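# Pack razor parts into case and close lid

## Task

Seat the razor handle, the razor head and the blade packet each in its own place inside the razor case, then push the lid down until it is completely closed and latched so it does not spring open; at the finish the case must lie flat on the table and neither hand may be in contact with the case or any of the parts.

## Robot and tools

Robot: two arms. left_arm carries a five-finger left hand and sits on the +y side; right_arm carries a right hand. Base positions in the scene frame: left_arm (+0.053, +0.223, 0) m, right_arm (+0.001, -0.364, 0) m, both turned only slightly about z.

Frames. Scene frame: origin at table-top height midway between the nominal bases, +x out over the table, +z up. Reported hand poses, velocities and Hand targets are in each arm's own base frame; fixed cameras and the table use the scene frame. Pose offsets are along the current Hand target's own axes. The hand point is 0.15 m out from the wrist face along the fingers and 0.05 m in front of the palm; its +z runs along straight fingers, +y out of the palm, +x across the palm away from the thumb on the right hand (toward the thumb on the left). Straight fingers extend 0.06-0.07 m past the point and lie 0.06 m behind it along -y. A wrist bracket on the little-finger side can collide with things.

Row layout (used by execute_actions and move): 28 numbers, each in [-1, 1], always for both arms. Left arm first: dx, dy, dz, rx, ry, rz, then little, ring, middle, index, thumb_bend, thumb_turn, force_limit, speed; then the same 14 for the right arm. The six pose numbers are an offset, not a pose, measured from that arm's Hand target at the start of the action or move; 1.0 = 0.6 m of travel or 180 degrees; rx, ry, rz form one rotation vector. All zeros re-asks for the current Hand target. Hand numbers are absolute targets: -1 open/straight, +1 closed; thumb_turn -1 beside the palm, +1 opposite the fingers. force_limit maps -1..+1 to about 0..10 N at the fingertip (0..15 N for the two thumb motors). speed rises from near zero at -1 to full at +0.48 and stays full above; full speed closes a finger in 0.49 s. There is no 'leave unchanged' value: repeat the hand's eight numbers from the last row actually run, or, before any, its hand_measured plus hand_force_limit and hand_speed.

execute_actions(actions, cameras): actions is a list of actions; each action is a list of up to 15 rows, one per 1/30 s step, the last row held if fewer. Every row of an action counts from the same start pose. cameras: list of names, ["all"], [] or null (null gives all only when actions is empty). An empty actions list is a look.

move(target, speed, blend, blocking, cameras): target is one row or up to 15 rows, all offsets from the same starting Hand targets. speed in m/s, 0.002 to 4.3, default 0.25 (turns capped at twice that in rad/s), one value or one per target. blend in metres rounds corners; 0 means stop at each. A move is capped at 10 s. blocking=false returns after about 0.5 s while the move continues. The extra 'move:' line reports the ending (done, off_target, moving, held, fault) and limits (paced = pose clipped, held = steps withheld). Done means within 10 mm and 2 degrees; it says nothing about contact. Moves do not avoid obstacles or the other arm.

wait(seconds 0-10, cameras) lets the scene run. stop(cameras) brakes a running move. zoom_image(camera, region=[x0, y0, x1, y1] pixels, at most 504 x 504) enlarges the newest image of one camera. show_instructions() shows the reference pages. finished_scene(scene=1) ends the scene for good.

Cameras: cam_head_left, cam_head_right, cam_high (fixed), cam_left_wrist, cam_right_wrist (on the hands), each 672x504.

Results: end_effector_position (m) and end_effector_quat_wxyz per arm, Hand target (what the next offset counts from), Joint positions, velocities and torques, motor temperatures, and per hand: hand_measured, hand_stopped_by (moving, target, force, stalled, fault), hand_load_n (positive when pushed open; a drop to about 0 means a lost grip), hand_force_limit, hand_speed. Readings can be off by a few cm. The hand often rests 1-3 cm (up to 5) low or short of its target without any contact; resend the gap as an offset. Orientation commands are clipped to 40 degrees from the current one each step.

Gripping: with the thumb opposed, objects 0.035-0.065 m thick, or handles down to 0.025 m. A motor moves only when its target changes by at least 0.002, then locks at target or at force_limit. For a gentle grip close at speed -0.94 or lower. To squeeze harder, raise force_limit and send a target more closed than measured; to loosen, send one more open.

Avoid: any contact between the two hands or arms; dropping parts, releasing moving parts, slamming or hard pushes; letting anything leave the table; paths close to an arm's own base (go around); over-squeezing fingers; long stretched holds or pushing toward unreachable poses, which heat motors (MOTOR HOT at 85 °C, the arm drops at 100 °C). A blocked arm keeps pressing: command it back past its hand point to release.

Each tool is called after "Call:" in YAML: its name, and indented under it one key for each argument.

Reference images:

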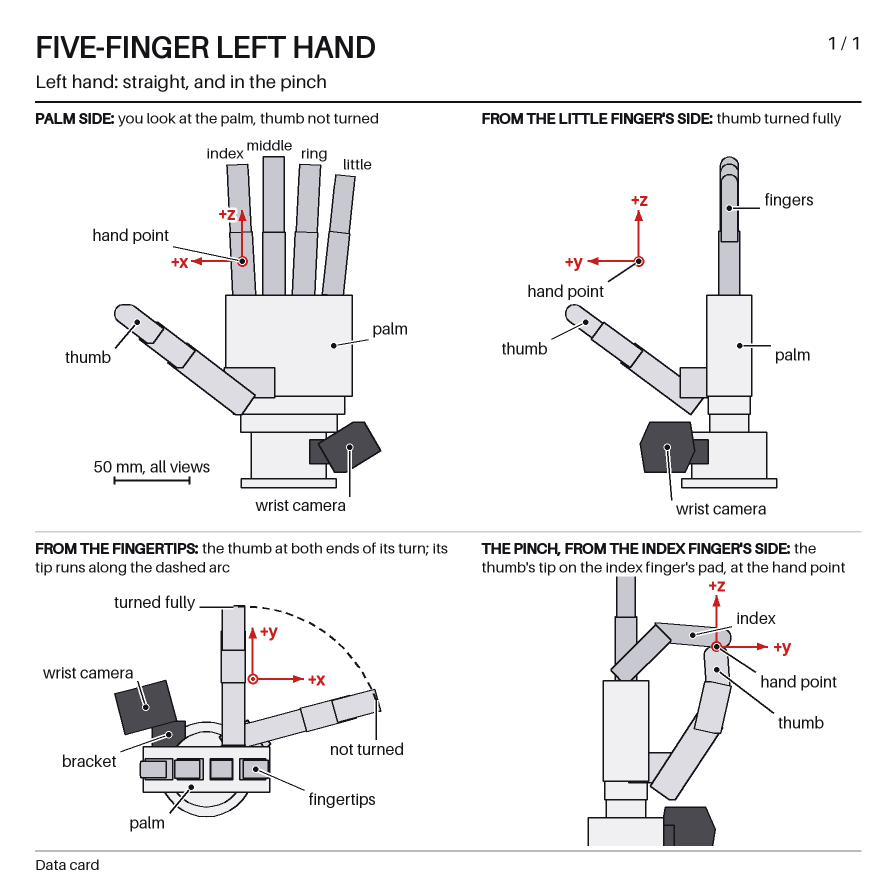

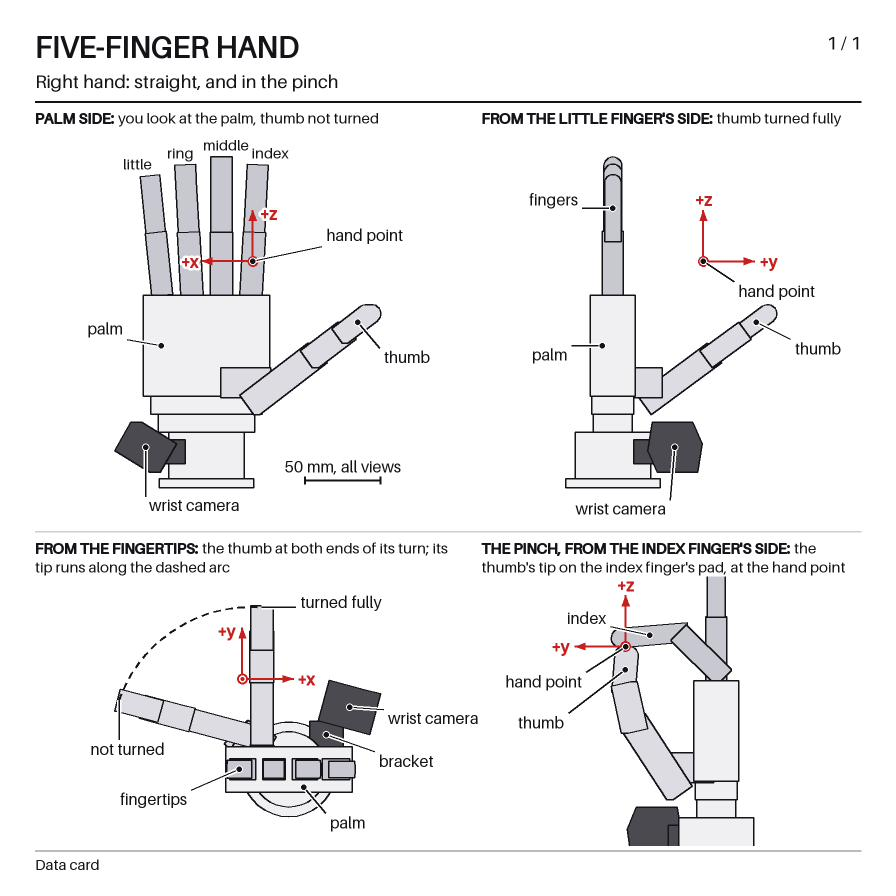

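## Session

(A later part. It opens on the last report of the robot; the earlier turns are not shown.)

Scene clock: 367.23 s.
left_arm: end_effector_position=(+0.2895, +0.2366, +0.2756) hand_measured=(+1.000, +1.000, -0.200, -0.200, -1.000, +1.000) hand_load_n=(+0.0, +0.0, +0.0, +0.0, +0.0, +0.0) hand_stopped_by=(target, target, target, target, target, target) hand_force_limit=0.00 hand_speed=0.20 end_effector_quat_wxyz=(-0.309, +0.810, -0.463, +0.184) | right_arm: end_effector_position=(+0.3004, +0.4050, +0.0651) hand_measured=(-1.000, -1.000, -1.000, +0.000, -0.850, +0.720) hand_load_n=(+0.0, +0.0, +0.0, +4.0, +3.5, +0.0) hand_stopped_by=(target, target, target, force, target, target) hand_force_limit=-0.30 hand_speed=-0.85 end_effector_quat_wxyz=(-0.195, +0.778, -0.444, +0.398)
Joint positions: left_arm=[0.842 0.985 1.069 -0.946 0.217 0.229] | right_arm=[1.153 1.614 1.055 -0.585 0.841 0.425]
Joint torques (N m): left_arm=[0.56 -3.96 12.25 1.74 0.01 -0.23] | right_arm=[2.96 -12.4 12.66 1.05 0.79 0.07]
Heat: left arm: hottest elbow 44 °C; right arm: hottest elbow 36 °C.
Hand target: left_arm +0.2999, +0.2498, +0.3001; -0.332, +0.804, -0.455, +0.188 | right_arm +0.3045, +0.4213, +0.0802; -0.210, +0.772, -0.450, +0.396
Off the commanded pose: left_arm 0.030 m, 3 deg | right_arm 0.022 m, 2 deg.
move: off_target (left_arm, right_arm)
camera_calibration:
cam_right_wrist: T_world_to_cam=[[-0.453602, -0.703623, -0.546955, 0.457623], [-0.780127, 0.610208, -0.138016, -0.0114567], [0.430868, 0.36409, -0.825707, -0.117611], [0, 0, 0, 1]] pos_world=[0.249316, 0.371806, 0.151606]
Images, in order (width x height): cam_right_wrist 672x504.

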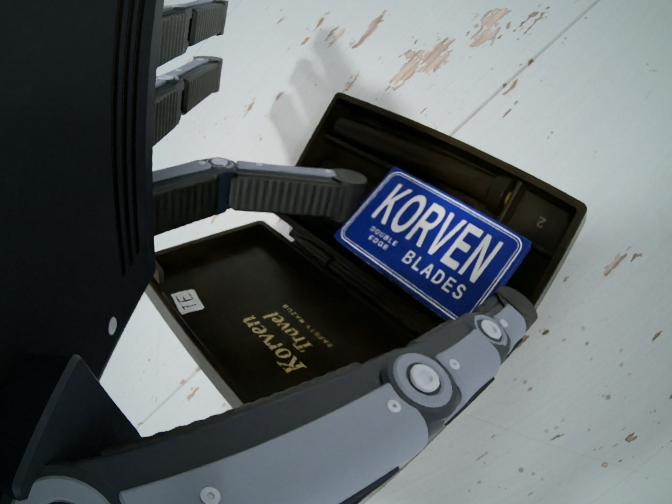

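Call:
move:
  target: [0,0,0,0,0,0,1,1,-0.2,-0.2,-1,1,0,0.2,-0.0041,0.0469,0.025,0,0,0,-1,-1,-1,0.2,-0.85,0.72,-0.3,-0.85]
  speed: 0.05
  cameras: ["cam_right_wrist"]

Call:
zoom_image:
  camera: "cam_right_wrist"
  region: [280, 80, 640, 350]

Scene clock: 370.60 s.
left_arm: end_effector_position=(+0.2895, +0.2366, +0.2756) hand_measured=(+1.000, +1.000, -0.200, -0.200, -1.000, +1.000) hand_load_n=(+0.0, +0.0, +0.0, +0.0, +0.0, +0.0) hand_stopped_by=(target, target, target, target, target, target) hand_force_limit=0.00 hand_speed=0.20 end_effector_quat_wxyz=(-0.309, +0.810, -0.463, +0.184) | right_arm: end_effector_position=(+0.3014, +0.4072, +0.0583) hand_measured=(-1.000, -1.000, -1.000, +0.000, -0.850, +0.720) hand_load_n=(+0.0, +0.0, +0.0, +4.0, +3.5, +0.0) hand_stopped_by=(target, target, target, force, target, target) hand_force_limit=-0.30 hand_speed=-0.85 end_effector_quat_wxyz=(-0.210, +0.772, -0.449, +0.397)
Joint positions: left_arm=[0.842 0.985 1.069 -0.946 0.217 0.229] | right_arm=[1.153 1.614 1.027 -0.523 0.841 0.425]
Joint torques (N m): left_arm=[0.56 -3.96 12.23 1.74 0.01 -0.23] | right_arm=[2.49 -11.11 8.34 2.22 0.72 0.06]
Heat: left arm: hottest elbow 44 °C; right arm: hottest elbow 37 °C.
Hand target: left_arm +0.2999, +0.2498, +0.3001; -0.332, +0.804, -0.455, +0.188 | right_arm +0.3010, +0.4087, +0.0511; -0.210, +0.772, -0.450, +0.396
Off the commanded pose: left_arm 0.030 m, 3 deg | right_arm 0.007 m, 0 deg.
move: off_target (left_arm)
camera_calibration:
cam_right_wrist: T_world_to_cam=[[-0.445663, -0.685873, -0.575293, 0.447976], [-0.77827, 0.614409, -0.129605, -0.0157161], [0.442358, 0.389973, -0.807614, -0.139438], [0, 0, 0, 1]] pos_world=[0.249097, 0.371288, 0.143068]
Images, in order (width x height): cam_right_wrist 672x504.

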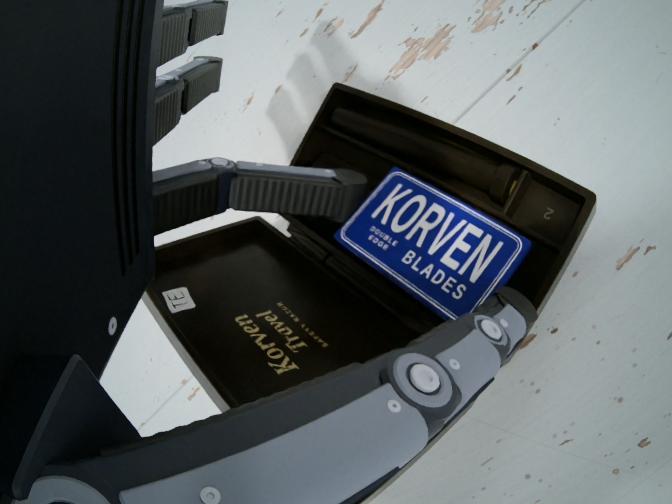

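Scaled by 1.400 from the camera's 672x504 image, which has a finer 960x720 frame.

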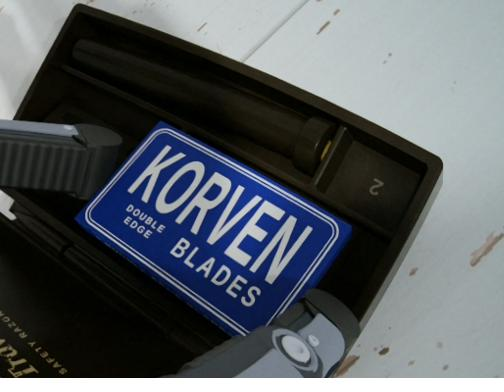

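Call:
move:
  target: [0,0,0,0,0,0,1,1,-0.2,-0.2,-1,1,0,0.2,-0.005,0.0027,-0.0122,0,0,0,-1,-1,-1,0.2,-0.85,0.72,-0.3,-0.85]
  speed: 0.05

Scene clock: 373.17 s.
left_arm: end_effector_position=(+0.2895, +0.2366, +0.2756) hand_measured=(+1.000, +1.000, -0.200, -0.200, -1.000, +1.000) hand_load_n=(+0.0, +0.0, +0.0, +0.0, +0.0, +0.0) hand_stopped_by=(target, target, target, target, target, target) hand_force_limit=0.00 hand_speed=0.20 end_effector_quat_wxyz=(-0.309, +0.810, -0.463, +0.184) | right_arm: end_effector_position=(+0.2981, +0.4107, +0.0588) hand_measured=(-1.000, -1.000, -1.000, +0.000, -0.850, +0.720) hand_load_n=(+0.0, +0.0, +0.0, +4.0, +3.5, +0.0) hand_stopped_by=(target, target, target, force, target, target) hand_force_limit=-0.30 hand_speed=-0.85 end_effector_quat_wxyz=(-0.215, +0.770, -0.452, +0.397)
Joint positions: left_arm=[0.842 0.985 1.069 -0.946 0.217 0.229] | right_arm=[1.163 1.614 1.027 -0.523 0.847 0.442]
Joint torques (N m): left_arm=[0.56 -4.01 12.23 1.73 0.01 -0.23] | right_arm=[3.25 -11.75 8.76 1.18 0.88 0.07]
Heat: left arm: hottest elbow 44 °C; right arm: hottest elbow 37 °C.
Hand target: left_arm +0.2999, +0.2498, +0.3001; -0.332, +0.804, -0.455, +0.188 | right_arm +0.2935, +0.4106, +0.0531; -0.210, +0.772, -0.450, +0.396
Off the commanded pose: left_arm 0.030 m, 3 deg | right_arm 0.007 m, 1 deg.
move: off_target (left_arm)

Call:
execute_actions:
  actions: []
  cameras: ["cam_right_wrist"]

Call:
zoom_image:
  camera: "cam_right_wrist"
  region: [280, 80, 640, 350]

Scene clock: 373.57 s.
left_arm: end_effector_position=(+0.2895, +0.2366, +0.2756) hand_measured=(+1.000, +1.000, -0.200, -0.200, -1.000, +1.000) hand_load_n=(+0.0, +0.0, +0.0, +0.0, +0.0, +0.0) hand_stopped_by=(target, target, target, target, target, target) hand_force_limit=0.00 hand_speed=0.20 end_effector_quat_wxyz=(-0.309, +0.810, -0.463, +0.184) | right_arm: end_effector_position=(+0.2979, +0.4108, +0.0588) hand_measured=(-1.000, -1.000, -1.000, +0.000, -0.850, +0.720) hand_load_n=(+0.0, +0.0, +0.0, +4.0, +3.5, +0.0) hand_stopped_by=(target, target, target, force, target, target) hand_force_limit=-0.30 hand_speed=-0.85 end_effector_quat_wxyz=(-0.216, +0.770, -0.452, +0.396)
Joint positions: left_arm=[0.842 0.985 1.069 -0.946 0.217 0.229] | right_arm=[1.163 1.614 1.027 -0.523 0.847 0.443]
Joint velocities: within noise
Joint torques (N m): left_arm=[0.56 -4.01 12.23 1.73 0.01 -0.23] | right_arm=[2.37 -12.28 8.81 1.06 0.77 0.09]
Motor temperatures (°C): left_arm=[25 29 44 28 27 25] | right_arm=[29 33 37 29 26 28]
Heat: left arm: hottest elbow 44 °C; right arm: hottest elbow 37 °C.
Hand target: left_arm +0.2999, +0.2498, +0.3001; -0.332, +0.804, -0.455, +0.188 | right_arm +0.2933, +0.4107, +0.0531; -0.210, +0.772, -0.449, +0.396
Off the commanded pose: left_arm 0.030 m, 3 deg | right_arm 0.007 m, 1 deg.
camera_calibration:
cam_right_wrist: T_world_to_cam=[[-0.444518, -0.677642, -0.585837, 0.446092], [-0.775925, 0.618076, -0.126181, -0.0229722], [0.447598, 0.398476, -0.800545, -0.144458], [0, 0, 0, 1]] pos_world=[0.24513, 0.374052, 0.142794]
Images, in order (width x height): cam_right_wrist 672x504.

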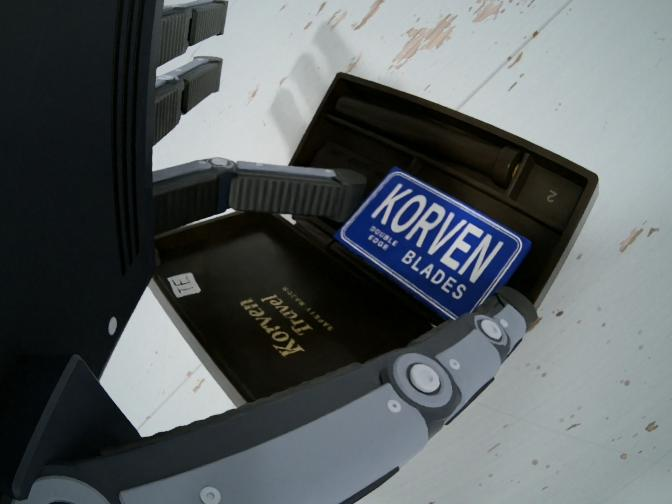

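Scaled by 1.400 from the camera's 672x504 image, which has a finer 960x720 frame.

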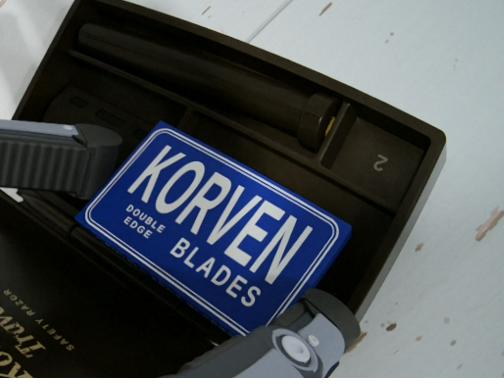

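Call:
zoom_image:
  camera: "cam_right_wrist"
  region: [300, 120, 450, 232]

Scaled by 3.360 from the camera's 672x504 image, which has a finer 960x720 frame.

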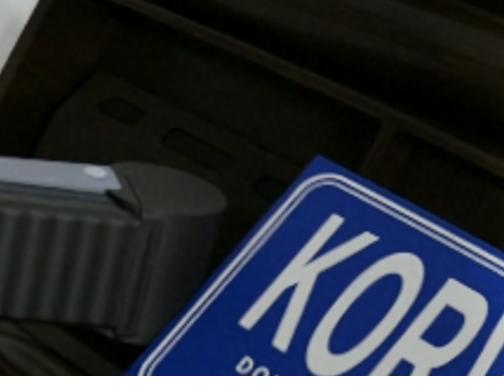

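Call:
move:
  target: [0,0,0,0,0,0,1,1,-0.2,-0.2,-1,1,0,0.2,0.0038,0.0095,0.003,0,0,0,-1,-1,-1,0.2,-0.85,0.72,-0.3,-0.85]
  speed: 0.05

Scene clock: 375.90 s.
left_arm: end_effector_position=(+0.2895, +0.2366, +0.2756) hand_measured=(+1.000, +1.000, -0.200, -0.200, -1.000, +1.000) hand_load_n=(+0.0, +0.0, +0.0, +0.0, +0.0, +0.0) hand_stopped_by=(target, target, target, target, target, target) hand_force_limit=0.00 hand_speed=0.20 end_effector_quat_wxyz=(-0.309, +0.810, -0.463, +0.184) | right_arm: end_effector_position=(+0.2951, +0.4042, +0.0526) hand_measured=(-1.000, -1.000, -1.000, +0.000, -0.850, +0.720) hand_load_n=(+0.0, +0.0, +0.0, +4.0, +3.0, +0.0) hand_stopped_by=(target, target, target, force, target, target) hand_force_limit=-0.30 hand_speed=-0.85 end_effector_quat_wxyz=(-0.208, +0.772, -0.450, +0.397)
Joint positions: left_arm=[0.842 0.985 1.069 -0.946 0.217 0.229] | right_arm=[1.163 1.614 1.011 -0.523 0.847 0.443]
Joint torques (N m): left_arm=[0.56 -3.96 12.25 1.73 0.01 -0.23] | right_arm=[2.84 -11.75 8.2 1.74 0.74 0.07]
Heat: left arm: hottest elbow 44 °C; right arm: hottest elbow 37 °C.
Hand target: left_arm +0.2999, +0.2498, +0.3001; -0.332, +0.804, -0.455, +0.188 | right_arm +0.2923, +0.4057, +0.0490; -0.210, +0.772, -0.449, +0.396
Off the commanded pose: left_arm 0.030 m, 3 deg | right_arm 0.005 m, 0 deg.
move: off_target (left_arm)

Call:
zoom_image:
  camera: "cam_right_wrist"
  region: [280, 80, 640, 350]

Call:
execute_actions:
  actions: []
  cameras: ["cam_right_wrist"]

Call:
zoom_image:
  camera: "cam_right_wrist"
  region: [280, 80, 640, 350]

Scaled by 1.400 from the camera's 672x504 image, which has a finer 960x720 frame.
This view is cut from an older image: the scene may have changed since it was taken.

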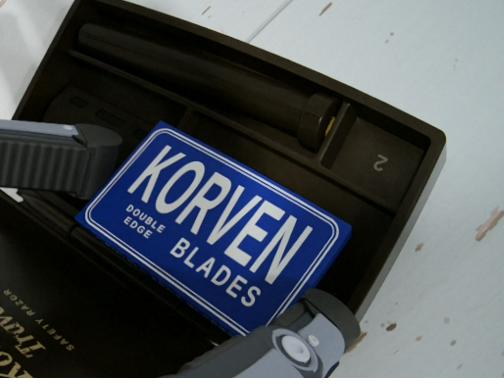

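Scene clock: 376.17 s.
left_arm: end_effector_position=(+0.2895, +0.2366, +0.2756) hand_measured=(+1.000, +1.000, -0.200, -0.200, -1.000, +1.000) hand_load_n=(+0.0, +0.0, +0.0, +0.0, +0.0, +0.0) hand_stopped_by=(target, target, target, target, target, target) hand_force_limit=0.00 hand_speed=0.20 end_effector_quat_wxyz=(-0.309, +0.810, -0.463, +0.184) | right_arm: end_effector_position=(+0.2951, +0.4042, +0.0526) hand_measured=(-1.000, -1.000, -1.000, +0.000, -0.850, +0.720) hand_load_n=(+0.0, +0.0, +0.0, +4.0, +3.5, +0.0) hand_stopped_by=(target, target, target, force, target, target) hand_force_limit=-0.30 hand_speed=-0.85 end_effector_quat_wxyz=(-0.208, +0.772, -0.450, +0.397)
Joint positions: left_arm=[0.842 0.985 1.069 -0.946 0.217 0.229] | right_arm=[1.163 1.614 1.011 -0.523 0.847 0.443]
Joint velocities: within noise
Joint torques (N m): left_arm=[0.56 -3.96 12.23 1.74 0.01 -0.23] | right_arm=[2.43 -12.63 8.24 1.84 0.8 0.06]
Motor temperatures (°C): left_arm=[25 29 44 28 27 25] | right_arm=[29 33 37 29 26 28]
Heat: left arm: hottest elbow 44 °C; right arm: hottest elbow 37 °C.
Hand target: left_arm +0.2999, +0.2498, +0.3001; -0.332, +0.804, -0.455, +0.188 | right_arm +0.2923, +0.4057, +0.0490; -0.210, +0.772, -0.449, +0.396
Off the commanded pose: left_arm 0.030 m, 3 deg | right_arm 0.005 m, 0 deg.
camera_calibration:
cam_right_wrist: T_world_to_cam=[[-0.448192, -0.686184, -0.572953, 0.440552], [-0.776743, 0.616182, -0.13035, -0.0206599], [0.442487, 0.386616, -0.809156, -0.138737], [0, 0, 0, 1]] pos_world=[0.242794, 0.368668, 0.137463]
Images, in order (width x height): cam_right_wrist 672x504.

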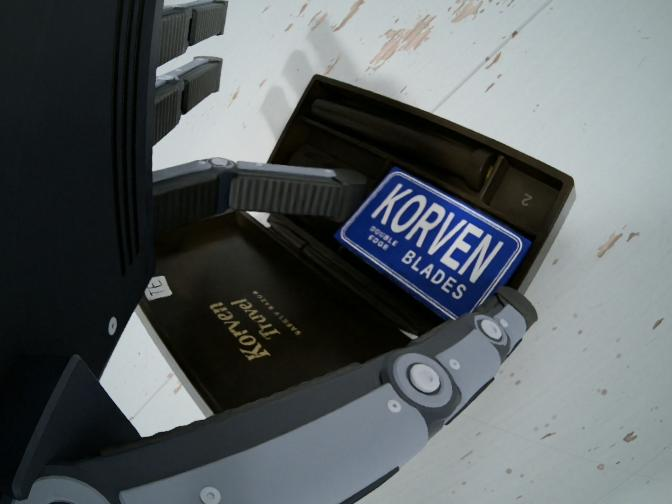

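Scaled by 1.400 from the camera's 672x504 image, which has a finer 960x720 frame.

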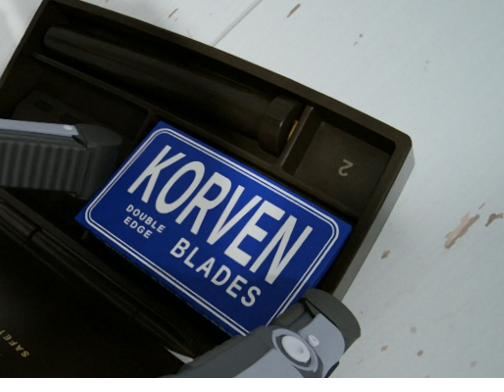

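Call:
move:
  target: [0,0,0,0,0,0,1,1,-0.2,-0.2,-1,1,0,0.2,-0.0037,-0.0072,0.0028,0,0,0,-1,-1,-1,0.2,-0.85,0.72,-0.3,-0.85]
  speed: 0.05

Scene clock: 377.77 s.
left_arm: end_effector_position=(+0.2895, +0.2366, +0.2756) hand_measured=(+1.000, +1.000, -0.200, -0.200, -1.000, +1.000) hand_load_n=(+0.0, +0.0, +0.0, +0.0, +0.0, +0.0) hand_stopped_by=(target, target, target, target, target, target) hand_force_limit=0.00 hand_speed=0.20 end_effector_quat_wxyz=(-0.309, +0.810, -0.463, +0.184) | right_arm: end_effector_position=(+0.2951, +0.4042, +0.0526) hand_measured=(-1.000, -1.000, -1.000, +0.000, -0.850, +0.720) hand_load_n=(+0.0, +0.0, +0.0, +4.0, +3.5, +0.0) hand_stopped_by=(target, target, target, force, target, target) hand_force_limit=-0.30 hand_speed=-0.85 end_effector_quat_wxyz=(-0.208, +0.772, -0.450, +0.397)
Joint positions: left_arm=[0.842 0.985 1.069 -0.946 0.217 0.229] | right_arm=[1.163 1.614 1.011 -0.523 0.847 0.443]
Joint torques (N m): left_arm=[0.56 -3.96 12.23 1.73 0.01 -0.23] | right_arm=[2.37 -11.69 9.65 1.65 0.76 0.06]
Heat: left arm: hottest elbow 44 °C; right arm: hottest elbow 37 °C.
Hand target: left_arm +0.2999, +0.2498, +0.3001; -0.332, +0.804, -0.455, +0.188 | right_arm +0.2953, +0.4097, +0.0500; -0.210, +0.772, -0.449, +0.396
Off the commanded pose: left_arm 0.030 m, 3 deg | right_arm 0.006 m, 0 deg.
move: off_target (left_arm)

Call:
move:
  target: [0,0,0,0,0,0,1,1,-0.2,-0.2,-1,1,0,0.2,-0.003,-0.0083,0.0018,0,0,0,-1,-1,-1,0.2,-0.85,0.72,-0.3,-0.85]
  speed: 0.05

Scene clock: 378.87 s.
left_arm: end_effector_position=(+0.2895, +0.2366, +0.2756) hand_measured=(+1.000, +1.000, -0.200, -0.200, -1.000, +1.000) hand_load_n=(+0.0, +0.0, +0.0, +0.0, +0.0, +0.0) hand_stopped_by=(target, target, target, target, target, target) hand_force_limit=0.00 hand_speed=0.20 end_effector_quat_wxyz=(-0.309, +0.810, -0.463, +0.184) | right_arm: end_effector_position=(+0.2951, +0.4042, +0.0526) hand_measured=(-1.000, -1.000, -1.000, +0.000, -0.850, +0.720) hand_load_n=(+0.0, +0.0, +0.0, +4.0, +3.5, +0.0) hand_stopped_by=(target, target, target, force, target, target) hand_force_limit=-0.30 hand_speed=-0.85 end_effector_quat_wxyz=(-0.208, +0.772, -0.450, +0.397)
Joint positions: left_arm=[0.842 0.985 1.069 -0.946 0.217 0.229] | right_arm=[1.163 1.614 1.011 -0.523 0.847 0.443]
Joint torques (N m): left_arm=[0.56 -3.96 12.25 1.74 0.01 -0.23] | right_arm=[2.2 -10.93 10.91 1.43 0.67 -0.06]
Heat: left arm: hottest elbow 44 °C; right arm: hottest elbow 37 °C.
Hand target: left_arm +0.2999, +0.2498, +0.3001; -0.332, +0.804, -0.455, +0.188 | right_arm +0.2983, +0.4138, +0.0520; -0.210, +0.772, -0.449, +0.396
Off the commanded pose: left_arm 0.030 m, 3 deg | right_arm 0.010 m, 0 deg.
move: off_target (left_arm)

Call:
move:
  target: [0,0,0,0,0,0,1,1,-0.2,-0.2,-1,1,0,0.2,-0.0025,-0.0056,0.0015,0,0,0,-1,-1,-1,0.2,-0.85,0.72,-0.3,-0.85]
  speed: 0.05

Scene clock: 379.83 s.
left_arm: end_effector_position=(+0.2895, +0.2366, +0.2756) hand_measured=(+1.000, +1.000, -0.200, -0.200, -1.000, +1.000) hand_load_n=(+0.0, +0.0, +0.0, +0.0, +0.0, +0.0) hand_stopped_by=(target, target, target, target, target, target) hand_force_limit=0.00 hand_speed=0.20 end_effector_quat_wxyz=(-0.309, +0.810, -0.463, +0.184) | right_arm: end_effector_position=(+0.2949, +0.4038, +0.0498) hand_measured=(-1.000, -1.000, -1.000, +0.000, -0.850, +0.720) hand_load_n=(+0.0, +0.0, +0.0, +3.5, +3.5, +0.0) hand_stopped_by=(target, target, target, force, target, target) hand_force_limit=-0.30 hand_speed=-0.85 end_effector_quat_wxyz=(-0.206, +0.773, -0.449, +0.398)
Joint positions: left_arm=[0.842 0.985 1.069 -0.946 0.217 0.229] | right_arm=[1.163 1.62 1.011 -0.523 0.847 0.443]
Joint torques (N m): left_arm=[0.56 -3.96 12.25 1.73 0.01 -0.23] | right_arm=[2.14 -9.93 11.89 1.54 0.62 -0.06]
Heat: left arm: hottest elbow 44 °C; right arm: hottest elbow 37 °C.
Hand target: left_arm +0.2999, +0.2498, +0.3001; -0.332, +0.804, -0.455, +0.188 | right_arm +0.3004, +0.4167, +0.0530; -0.210, +0.772, -0.449, +0.396
Off the commanded pose: left_arm 0.030 m, 3 deg | right_arm 0.015 m, 1 deg.
move: off_target (left_arm, right_arm)

Call:
move:
  target: [0,0,0,0,0,0,1,1,-0.2,-0.2,-1,1,0,0.2,0.0058,0.0005,-0.0017,0.0059,0.0025,0.0048,-1,-1,-1,0.2,-0.85,0.72,-0.3,-0.85]
  speed: 0.05
  cameras: ["cam_right_wrist"]

Call:
zoom_image:
  camera: "cam_right_wrist"
  region: [280, 80, 640, 350]

Scene clock: 382.50 s.
left_arm: end_effector_position=(+0.2895, +0.2366, +0.2756) hand_measured=(+1.000, +1.000, -0.200, -0.200, -1.000, +1.000) hand_load_n=(+0.0, +0.0, +0.0, +0.0, +0.0, +0.0) hand_stopped_by=(target, target, target, target, target, target) hand_force_limit=0.00 hand_speed=0.20 end_effector_quat_wxyz=(-0.309, +0.810, -0.463, +0.184) | right_arm: end_effector_position=(+0.2969, +0.4034, +0.0513) hand_measured=(-1.000, -1.000, -1.000, +0.000, -0.850, +0.720) hand_load_n=(+0.0, +0.0, +0.0, +4.0, +3.5, +0.0) hand_stopped_by=(target, target, target, force, target, target) hand_force_limit=-0.30 hand_speed=-0.85 end_effector_quat_wxyz=(-0.207, +0.770, -0.449, +0.403)
Joint positions: left_arm=[0.842 0.985 1.069 -0.946 0.217 0.229] | right_arm=[1.163 1.62 1.011 -0.518 0.859 0.443]
Joint torques (N m): left_arm=[0.56 -3.96 12.25 1.74 0.01 -0.23] | right_arm=[2.08 -11.28 10.24 1.73 0.83 -0.04]
Heat: left arm: hottest elbow 44 °C; right arm: hottest elbow 37 °C.
Hand target: left_arm +0.2999, +0.2498, +0.3001; -0.332, +0.804, -0.455, +0.188 | right_arm +0.3004, +0.4136, +0.0549; -0.218, +0.766, -0.452, +0.402
Off the commanded pose: left_arm 0.030 m, 3 deg | right_arm 0.011 m, 1 deg.
move: off_target (left_arm, right_arm)
camera_calibration:
cam_right_wrist: T_world_to_cam=[[-0.446324, -0.687148, -0.573255, 0.43994], [-0.772209, 0.619457, -0.141304, -0.020995], [0.452204, 0.379605, -0.807101, -0.140448], [0, 0, 0, 1]] pos_world=[0.243654, 0.368624, 0.135876]
Images, in order (width x height): cam_right_wrist 672x504.

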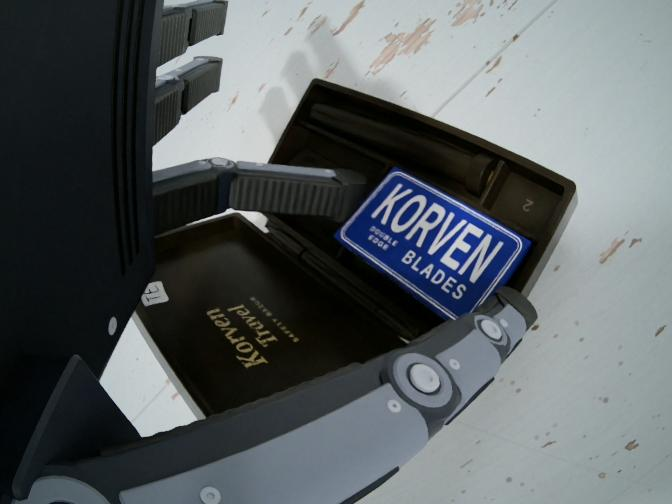

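Scaled by 1.400 from the camera's 672x504 image, which has a finer 960x720 frame.

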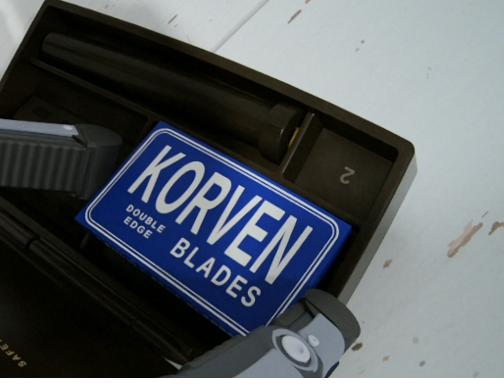

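Call:
move:
  target: [0,0,0,0,0,0,1,1,-0.2,-0.2,-1,1,0,0.2,-0.005,-0.0026,0,0,0,0.0159,-1,-1,-1,0.2,-0.85,0.72,-0.3,-0.85]
  speed: 0.05
  cameras: ["cam_right_wrist"]

Call:
zoom_image:
  camera: "cam_right_wrist"
  region: [280, 80, 640, 350]

Scene clock: 384.70 s.
left_arm: end_effector_position=(+0.2895, +0.2366, +0.2756) hand_measured=(+1.000, +1.000, -0.200, -0.200, -1.000, +1.000) hand_load_n=(+0.0, +0.0, +0.0, +0.0, +0.0, +0.0) hand_stopped_by=(target, target, target, target, target, target) hand_force_limit=0.00 hand_speed=0.20 end_effector_quat_wxyz=(-0.309, +0.810, -0.463, +0.184) | right_arm: end_effector_position=(+0.2970, +0.4063, +0.0512) hand_measured=(-1.000, -1.000, -1.000, +0.000, -0.850, +0.720) hand_load_n=(+0.0, -0.5, +0.0, +4.0, +3.5, +0.0) hand_stopped_by=(target, target, target, force, target, target) hand_force_limit=-0.30 hand_speed=-0.85 end_effector_quat_wxyz=(-0.216, +0.760, -0.465, +0.398)
Joint positions: left_arm=[0.842 0.985 1.069 -0.946 0.217 0.229] | right_arm=[1.163 1.62 1.011 -0.518 0.859 0.484]
Joint torques (N m): left_arm=[0.56 -4.01 12.23 1.73 0.01 -0.23] | right_arm=[2.55 -11.28 9.99 2.09 0.84 0.07]
Heat: left arm: hottest elbow 44 °C; right arm: hottest elbow 37 °C.
Hand target: left_arm +0.2999, +0.2498, +0.3001; -0.332, +0.804, -0.455, +0.188 | right_arm +0.3004, +0.4170, +0.0547; -0.229, +0.754, -0.471, +0.396
Off the commanded pose: left_arm 0.030 m, 3 deg | right_arm 0.012 m, 2 deg.
move: off_target (left_arm, right_arm)
camera_calibration:
cam_right_wrist: T_world_to_cam=[[-0.461677, -0.656161, -0.596914, 0.435042], [-0.756483, 0.642656, -0.121349, -0.0378553], [0.463235, 0.395531, -0.793075, -0.152153], [0, 0, 0, 1]] pos_world=[0.242694, 0.369967, 0.13442]
Images, in order (width x height): cam_right_wrist 672x504.

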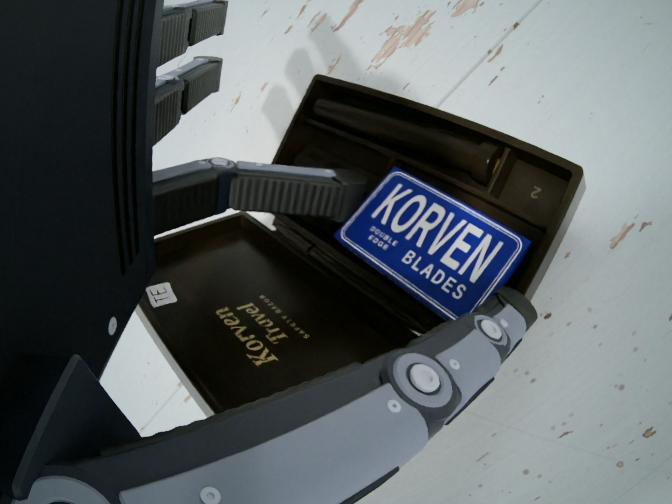

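Scaled by 1.400 from the camera's 672x504 image, which has a finer 960x720 frame.

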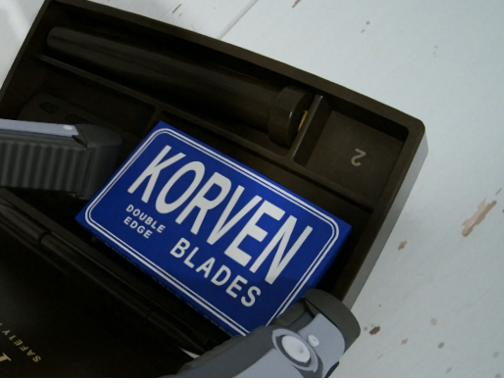

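Call:
execute_actions:
  actions:
    - [[0,0,0,0,0,0,1,1,-0.2,-0.2,-1,1,0,0.2,0,0,0,0,0,0,-1,-1,-1,-0.06,-0.85,0.72,-0.3,-0.8]]
    - [[0,0,0,0,0,0,1,1,-0.2,-0.2,-1,1,0,0.2,0,0,0,0,0,0,-1,-1,-1,-0.06,-0.85,0.72,-0.3,-0.8]]
  cameras: ["cam_right_wrist"]

Call:
zoom_image:
  camera: "cam_right_wrist"
  region: [280, 80, 640, 350]

Scene clock: 387.43 s.
left_arm: end_effector_position=(+0.2895, +0.2366, +0.2756) hand_measured=(+1.000, +1.000, -0.200, -0.200, -1.000, +1.000) hand_load_n=(+0.0, +0.0, +0.0, +0.0, +0.0, +0.0) hand_stopped_by=(target, target, target, target, target, target) hand_force_limit=0.00 hand_speed=0.20 end_effector_quat_wxyz=(-0.309, +0.810, -0.463, +0.184) | right_arm: end_effector_position=(+0.2971, +0.4063, +0.0512) hand_measured=(-1.000, -1.000, -1.000, -0.060, -0.850, +0.720) hand_load_n=(+0.0, +0.0, +0.0, +0.0, +0.0, +0.0) hand_stopped_by=(target, target, target, target, target, target) hand_force_limit=-0.30 hand_speed=-0.80 end_effector_quat_wxyz=(-0.216, +0.760, -0.466, +0.399)
Joint positions: left_arm=[0.842 0.985 1.069 -0.946 0.217 0.229] | right_arm=[1.163 1.62 1.011 -0.518 0.86 0.485]
Joint torques (N m): left_arm=[0.56 -4.01 12.25 1.74 0.01 -0.23] | right_arm=[2.9 -11.22 10.1 2.07 0.75 0.09]
Heat: left arm: hottest elbow 44 °C; right arm: hottest elbow 37 °C.
Hand target: left_arm +0.2999, +0.2498, +0.3001; -0.332, +0.804, -0.455, +0.188 | right_arm +0.3004, +0.4170, +0.0547; -0.228, +0.754, -0.471, +0.397
Off the commanded pose: left_arm 0.030 m, 3 deg | right_arm 0.012 m, 2 deg.
camera_calibration:
cam_right_wrist: T_world_to_cam=[[-0.461772, -0.65589, -0.597139, 0.434996], [-0.756177, 0.64299, -0.121495, -0.0380315], [0.463642, 0.39544, -0.792883, -0.152243], [0, 0, 0, 1]] pos_world=[0.242697, 0.369966, 0.134421]
Images, in order (width x height): cam_right_wrist 672x504.

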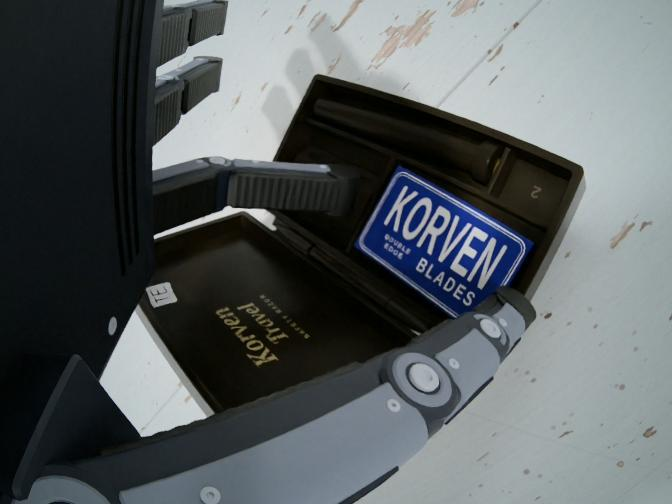

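Scaled by 1.400 from the camera's 672x504 image, which has a finer 960x720 frame.

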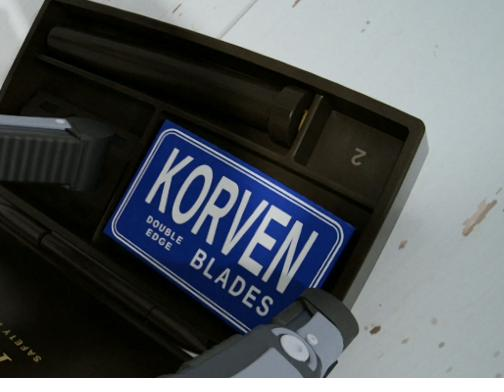

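Call:
move:
  target: [0,0,0,0,0,0,1,1,-0.2,-0.2,-1,1,0,0.2,0.0512,-0.0957,-0.0774,0,0,0,-1,-1,-1,-0.06,-0.85,0.72,-0.3,-0.8]
  speed: 0.12
  cameras: ["cam_right_wrist"]

Call:
zoom_image:
  camera: "cam_right_wrist"
  region: [280, 80, 640, 350]

Scene clock: 389.57 s.
left_arm: end_effector_position=(+0.2895, +0.2366, +0.2756) hand_measured=(+1.000, +1.000, -0.200, -0.200, -1.000, +1.000) hand_load_n=(+0.0, +0.0, +0.0, +0.0, +0.0, +0.0) hand_stopped_by=(target, target, target, target, target, target) hand_force_limit=0.00 hand_speed=0.20 end_effector_quat_wxyz=(-0.309, +0.810, -0.463, +0.184) | right_arm: end_effector_position=(+0.2957, +0.4031, +0.1168) hand_measured=(-1.000, -1.000, -1.000, -0.060, -0.850, +0.720) hand_load_n=(+0.0, +0.0, +0.0, +0.0, +0.0, +0.5) hand_stopped_by=(target, target, target, target, target, target) hand_force_limit=-0.30 hand_speed=-0.80 end_effector_quat_wxyz=(-0.213, +0.761, -0.465, +0.399)
Joint positions: left_arm=[0.842 0.985 1.069 -0.946 0.217 0.229] | right_arm=[1.163 1.525 1.096 -0.705 0.86 0.485]
Joint torques (N m): left_arm=[0.56 -3.96 12.25 1.73 0.01 -0.23] | right_arm=[2.37 -12.04 13.26 1.01 0.8 0.09]
Heat: left arm: hottest elbow 44 °C; right arm: hottest elbow 37 °C.
Hand target: left_arm +0.2999, +0.2498, +0.3001; -0.332, +0.804, -0.455, +0.188 | right_arm +0.3004, +0.4169, +0.1349; -0.229, +0.754, -0.471, +0.396
Off the commanded pose: left_arm 0.030 m, 3 deg | right_arm 0.023 m, 2 deg.
move: off_target (left_arm, right_arm)
camera_calibration:
cam_right_wrist: T_world_to_cam=[[-0.463462, -0.65983, -0.591462, 0.47293], [-0.756523, 0.642179, -0.123606, -0.0283455], [0.461384, 0.390168, -0.796802, -0.0950171], [0, 0, 0, 1]] pos_world=[0.241581, 0.367329, 0.200507]
Images, in order (width x height): cam_right_wrist 672x504.

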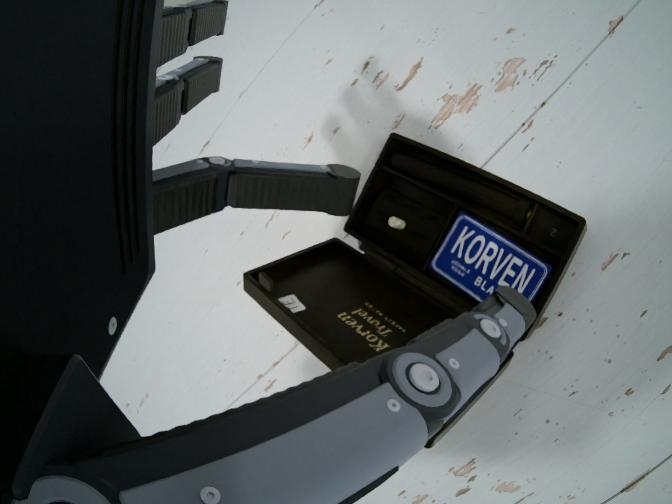

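Scaled by 1.400 from the camera's 672x504 image, which has a finer 960x720 frame.

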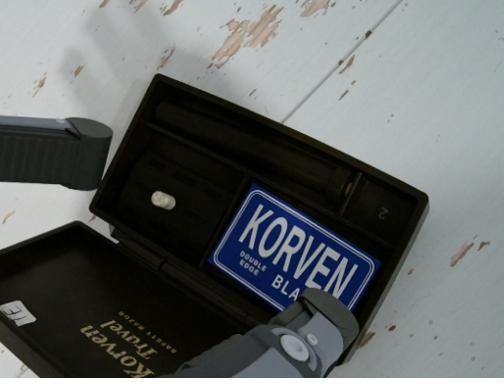

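Call:
move:
  target:
    - [0,0,0,0,0,0,1,1,-0.2,-0.2,-1,1,0,0.2,0.0576,-0.1077,-0.0871,0,0,0,-1,-1,-1,-0.06,-0.85,0.72,-0.3,-0.8]
    - [0,0,0,0,0,0,1,1,-0.2,-0.2,-1,1,0,0.2,0.0562,-0.0712,-0.1047,-0.0654,-0.3491,-0.4097,-1,-1,-1,-1,-0.85,0.72,-0.3,0]
  speed: [0.15,0.25]
  blend: [0.03,0]
  cameras: ["cam_right_wrist", "cam_head_left", "cam_head_right", "cam_high"]

Scene clock: 398.47 s.
left_arm: end_effector_position=(+0.2895, +0.2366, +0.2756) hand_measured=(+1.000, +1.000, -0.200, -0.200, -1.000, +1.000) hand_load_n=(+0.0, +0.0, +0.0, +0.0, +0.0, +0.0) hand_stopped_by=(target, target, target, target, target, target) hand_force_limit=0.00 hand_speed=0.20 end_effector_quat_wxyz=(-0.309, +0.810, -0.463, +0.184) | right_arm: end_effector_position=(+0.2696, +0.3999, +0.2095) hand_measured=(-1.000, -1.000, -1.000, -1.000, -0.850, +0.720) hand_load_n=(+0.0, +0.0, +0.0, +0.0, +0.0, +0.0) hand_stopped_by=(target, target, target, target, target, target) hand_force_limit=-0.30 hand_speed=0.00 end_effector_quat_wxyz=(-0.081, +0.978, +0.192, -0.020)
Joint positions: left_arm=[0.842 0.985 1.069 -0.946 0.217 0.229] | right_arm=[0.987 1.696 1.661 -1.449 -0.142 -0.966]
Joint torques (N m): left_arm=[0.5 -4.01 12.23 1.73 0.01 -0.23] | right_arm=[1.96 -13.1 14 0.51 -0.15 -0.06]
Heat: left arm: hottest elbow 44 °C; right arm: hottest elbow 38 °C.
Hand target: left_arm +0.2999, +0.2498, +0.3001; -0.332, +0.804, -0.455, +0.188 | right_arm +0.2803, +0.4078, +0.2150; -0.085, +0.977, +0.193, -0.017
Off the commanded pose: left_arm 0.030 m, 3 deg | right_arm 0.014 m, 1 deg.
move: off_target (left_arm, right_arm); target 2's new numbers were sent with right_arm's hand 0.014 m and 1 deg from that target
camera_calibration:
cam_right_wrist: T_world_to_cam=[[0.567157, -0.805719, -0.170736, 0.205878], [-0.633418, -0.55921, 0.534851, 0.274703], [-0.526417, -0.195197, -0.827516, 0.49898], [0, 0, 0, 1]] pos_world=[0.319909, 0.416896, 0.30114]
Images, in order (width x height): cam_head_left 672x504, cam_head_right 672x504, cam_high 672x504, cam_right_wrist 672x504.

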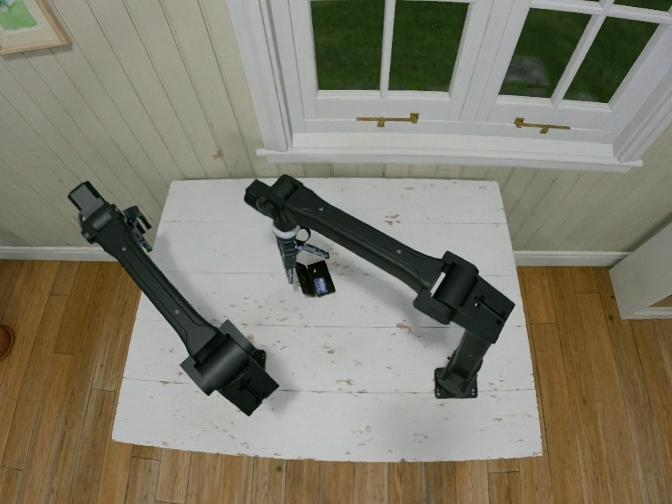

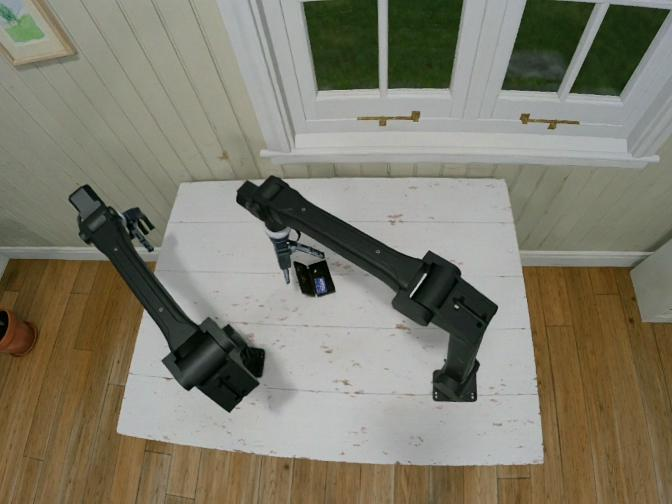

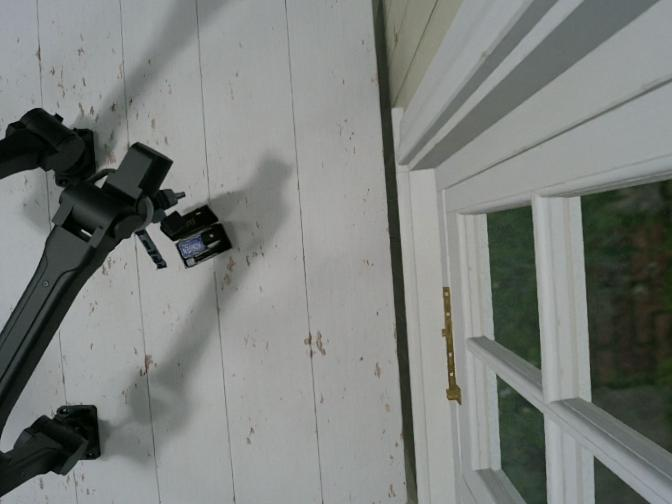

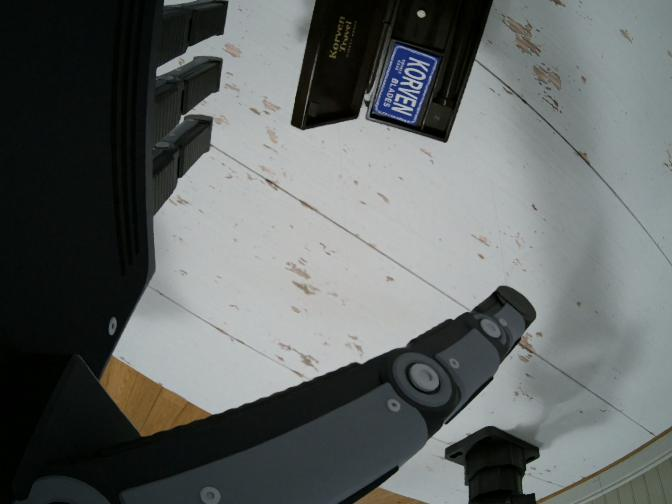

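Call:
zoom_image:
  camera: "cam_right_wrist"
  region: [280, 0, 520, 160]

Call:
zoom_image:
  camera: "cam_high"
  region: [120, 160, 280, 280]

Call:
zoom_image:
  camera: "cam_head_right"
  region: [240, 200, 380, 305]

Scaled by 2.100 from the camera's 672x504 image, which has a finer 960x720 frame.

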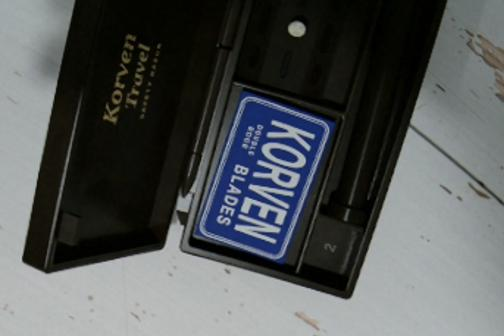

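Scaled by 3.150 from the camera's 672x504 image, which has a finer 960x720 frame.

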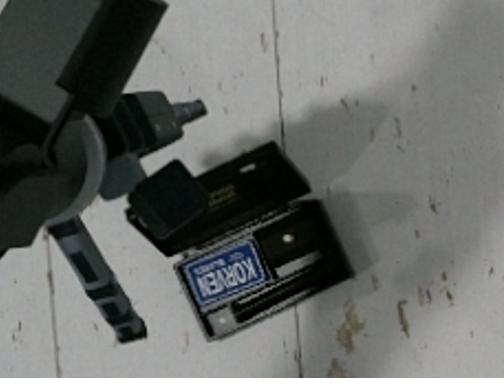

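Scaled by 3.600 from the camera's 672x504 image, which has a finer 960x720 frame.

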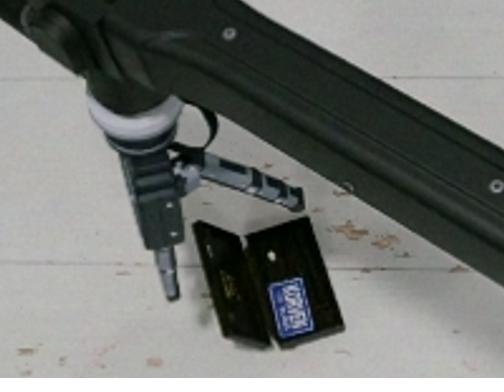

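Call:
zoom_image:
  camera: "cam_right_wrist"
  region: [355, 30, 465, 145]

Call:
zoom_image:
  camera: "cam_high"
  region: [155, 200, 245, 275]

Scaled by 4.383 from the camera's 672x504 image, which has a finer 960x720 frame.

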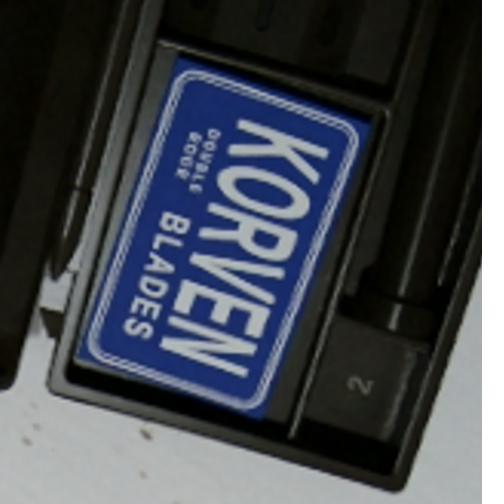

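Scaled by 5.600 from the camera's 672x504 image, which has a finer 960x720 frame.

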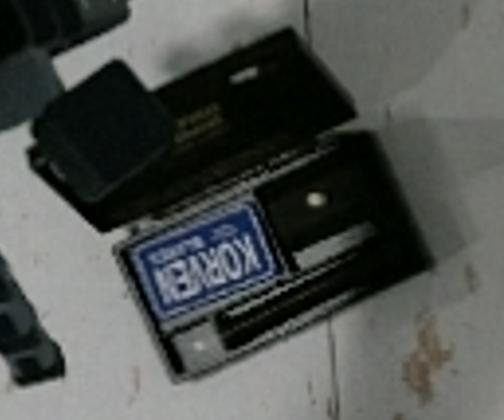

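Call:
move:
  target: [0,0,0,0,0,0,1,1,-0.2,-0.2,-1,1,0,0.2,0.204,0.0295,-0.0052,0,0,0,-1,-1,-1,-1,-0.85,0.72,-0.3,0]
  speed: 0.25
  cameras: ["cam_right_wrist", "cam_high"]

Scene clock: 403.87 s.
left_arm: end_effector_position=(+0.2895, +0.2366, +0.2756) hand_measured=(+1.000, +1.000, -0.200, -0.200, -1.000, +1.000) hand_load_n=(+0.0, +0.0, +0.0, +0.0, +0.0, +0.0) hand_stopped_by=(target, target, target, target, target, target) hand_force_limit=0.00 hand_speed=0.20 end_effector_quat_wxyz=(-0.309, +0.810, -0.463, +0.184) | right_arm: end_effector_position=(+0.3945, +0.4290, +0.2145) hand_measured=(-1.000, -1.000, -1.000, -1.000, -0.850, +0.720) hand_load_n=(-0.5, +0.0, +0.0, +0.0, +0.0, +0.0) hand_stopped_by=(target, target, target, target, target, target) hand_force_limit=-0.30 hand_speed=0.00 end_effector_quat_wxyz=(-0.083, +0.979, +0.187, -0.019)
Joint positions: left_arm=[0.842 0.985 1.069 -0.946 0.217 0.229] | right_arm=[0.844 1.99 2.097 -1.606 -0.154 -1.098]
Joint torques (N m): left_arm=[0.56 -3.96 12.23 1.74 0.01 -0.23] | right_arm=[1.73 -16.62 13.72 0.38 -0.06 -0.01]
Heat: left arm: hottest elbow 45 °C; right arm: hottest elbow 39 °C.
Hand target: left_arm +0.2999, +0.2498, +0.3001; -0.332, +0.804, -0.455, +0.188 | right_arm +0.4002, +0.4378, +0.2149; -0.085, +0.977, +0.193, -0.017
Off the commanded pose: left_arm 0.030 m, 3 deg | right_arm 0.010 m, 1 deg.
move: off_target (left_arm)
camera_calibration:
cam_right_wrist: T_world_to_cam=[[0.557814, -0.811616, -0.173558, 0.166164], [-0.641127, -0.554168, 0.530899, 0.369169], [-0.527067, -0.18487, -0.829472, 0.570696], [0, 0, 0, 1]] pos_world=[0.444791, 0.444948, 0.306224]
Images, in order (width x height): cam_high 672x504, cam_right_wrist 672x504.

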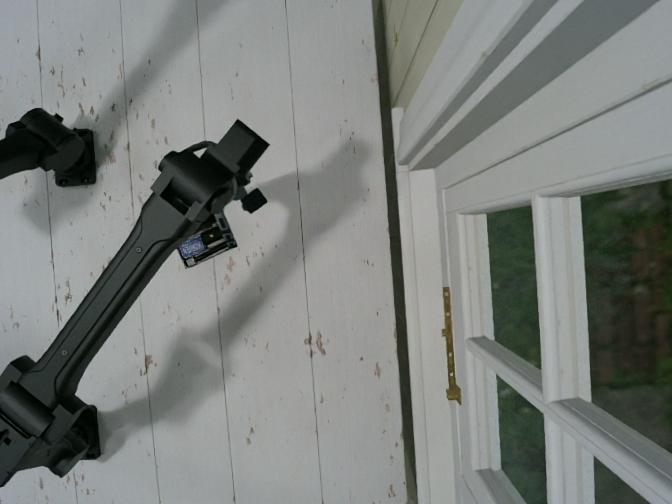

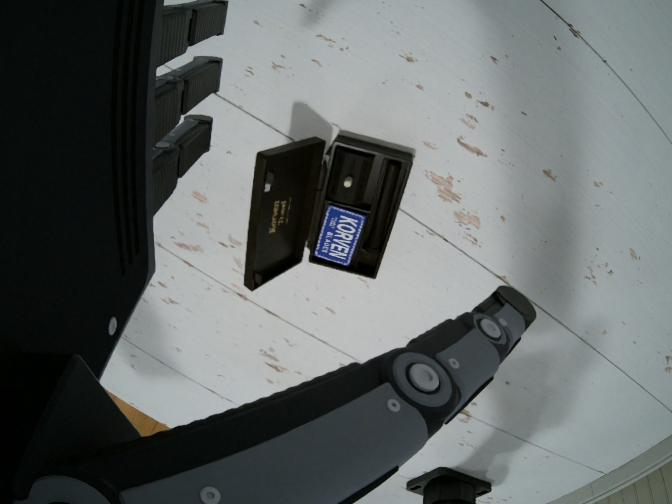

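Call:
zoom_image:
  camera: "cam_right_wrist"
  region: [295, 120, 425, 290]

Call:
zoom_image:
  camera: "cam_right_wrist"
  region: [300, 195, 390, 285]

Scaled by 2.965 from the camera's 672x504 image, which has a finer 960x720 frame.

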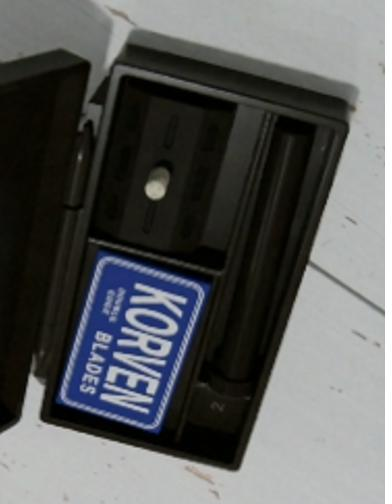

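Scaled by 5.600 from the camera's 672x504 image, which has a finer 960x720 frame.

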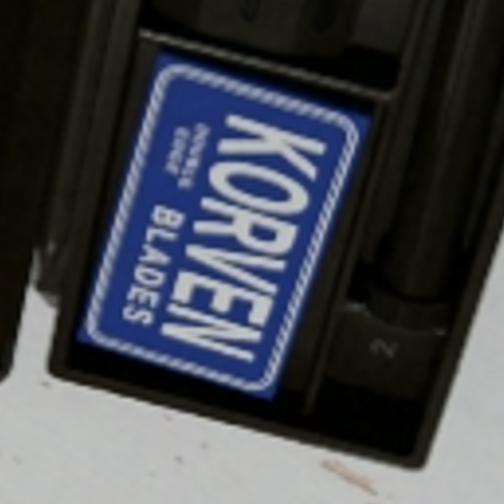

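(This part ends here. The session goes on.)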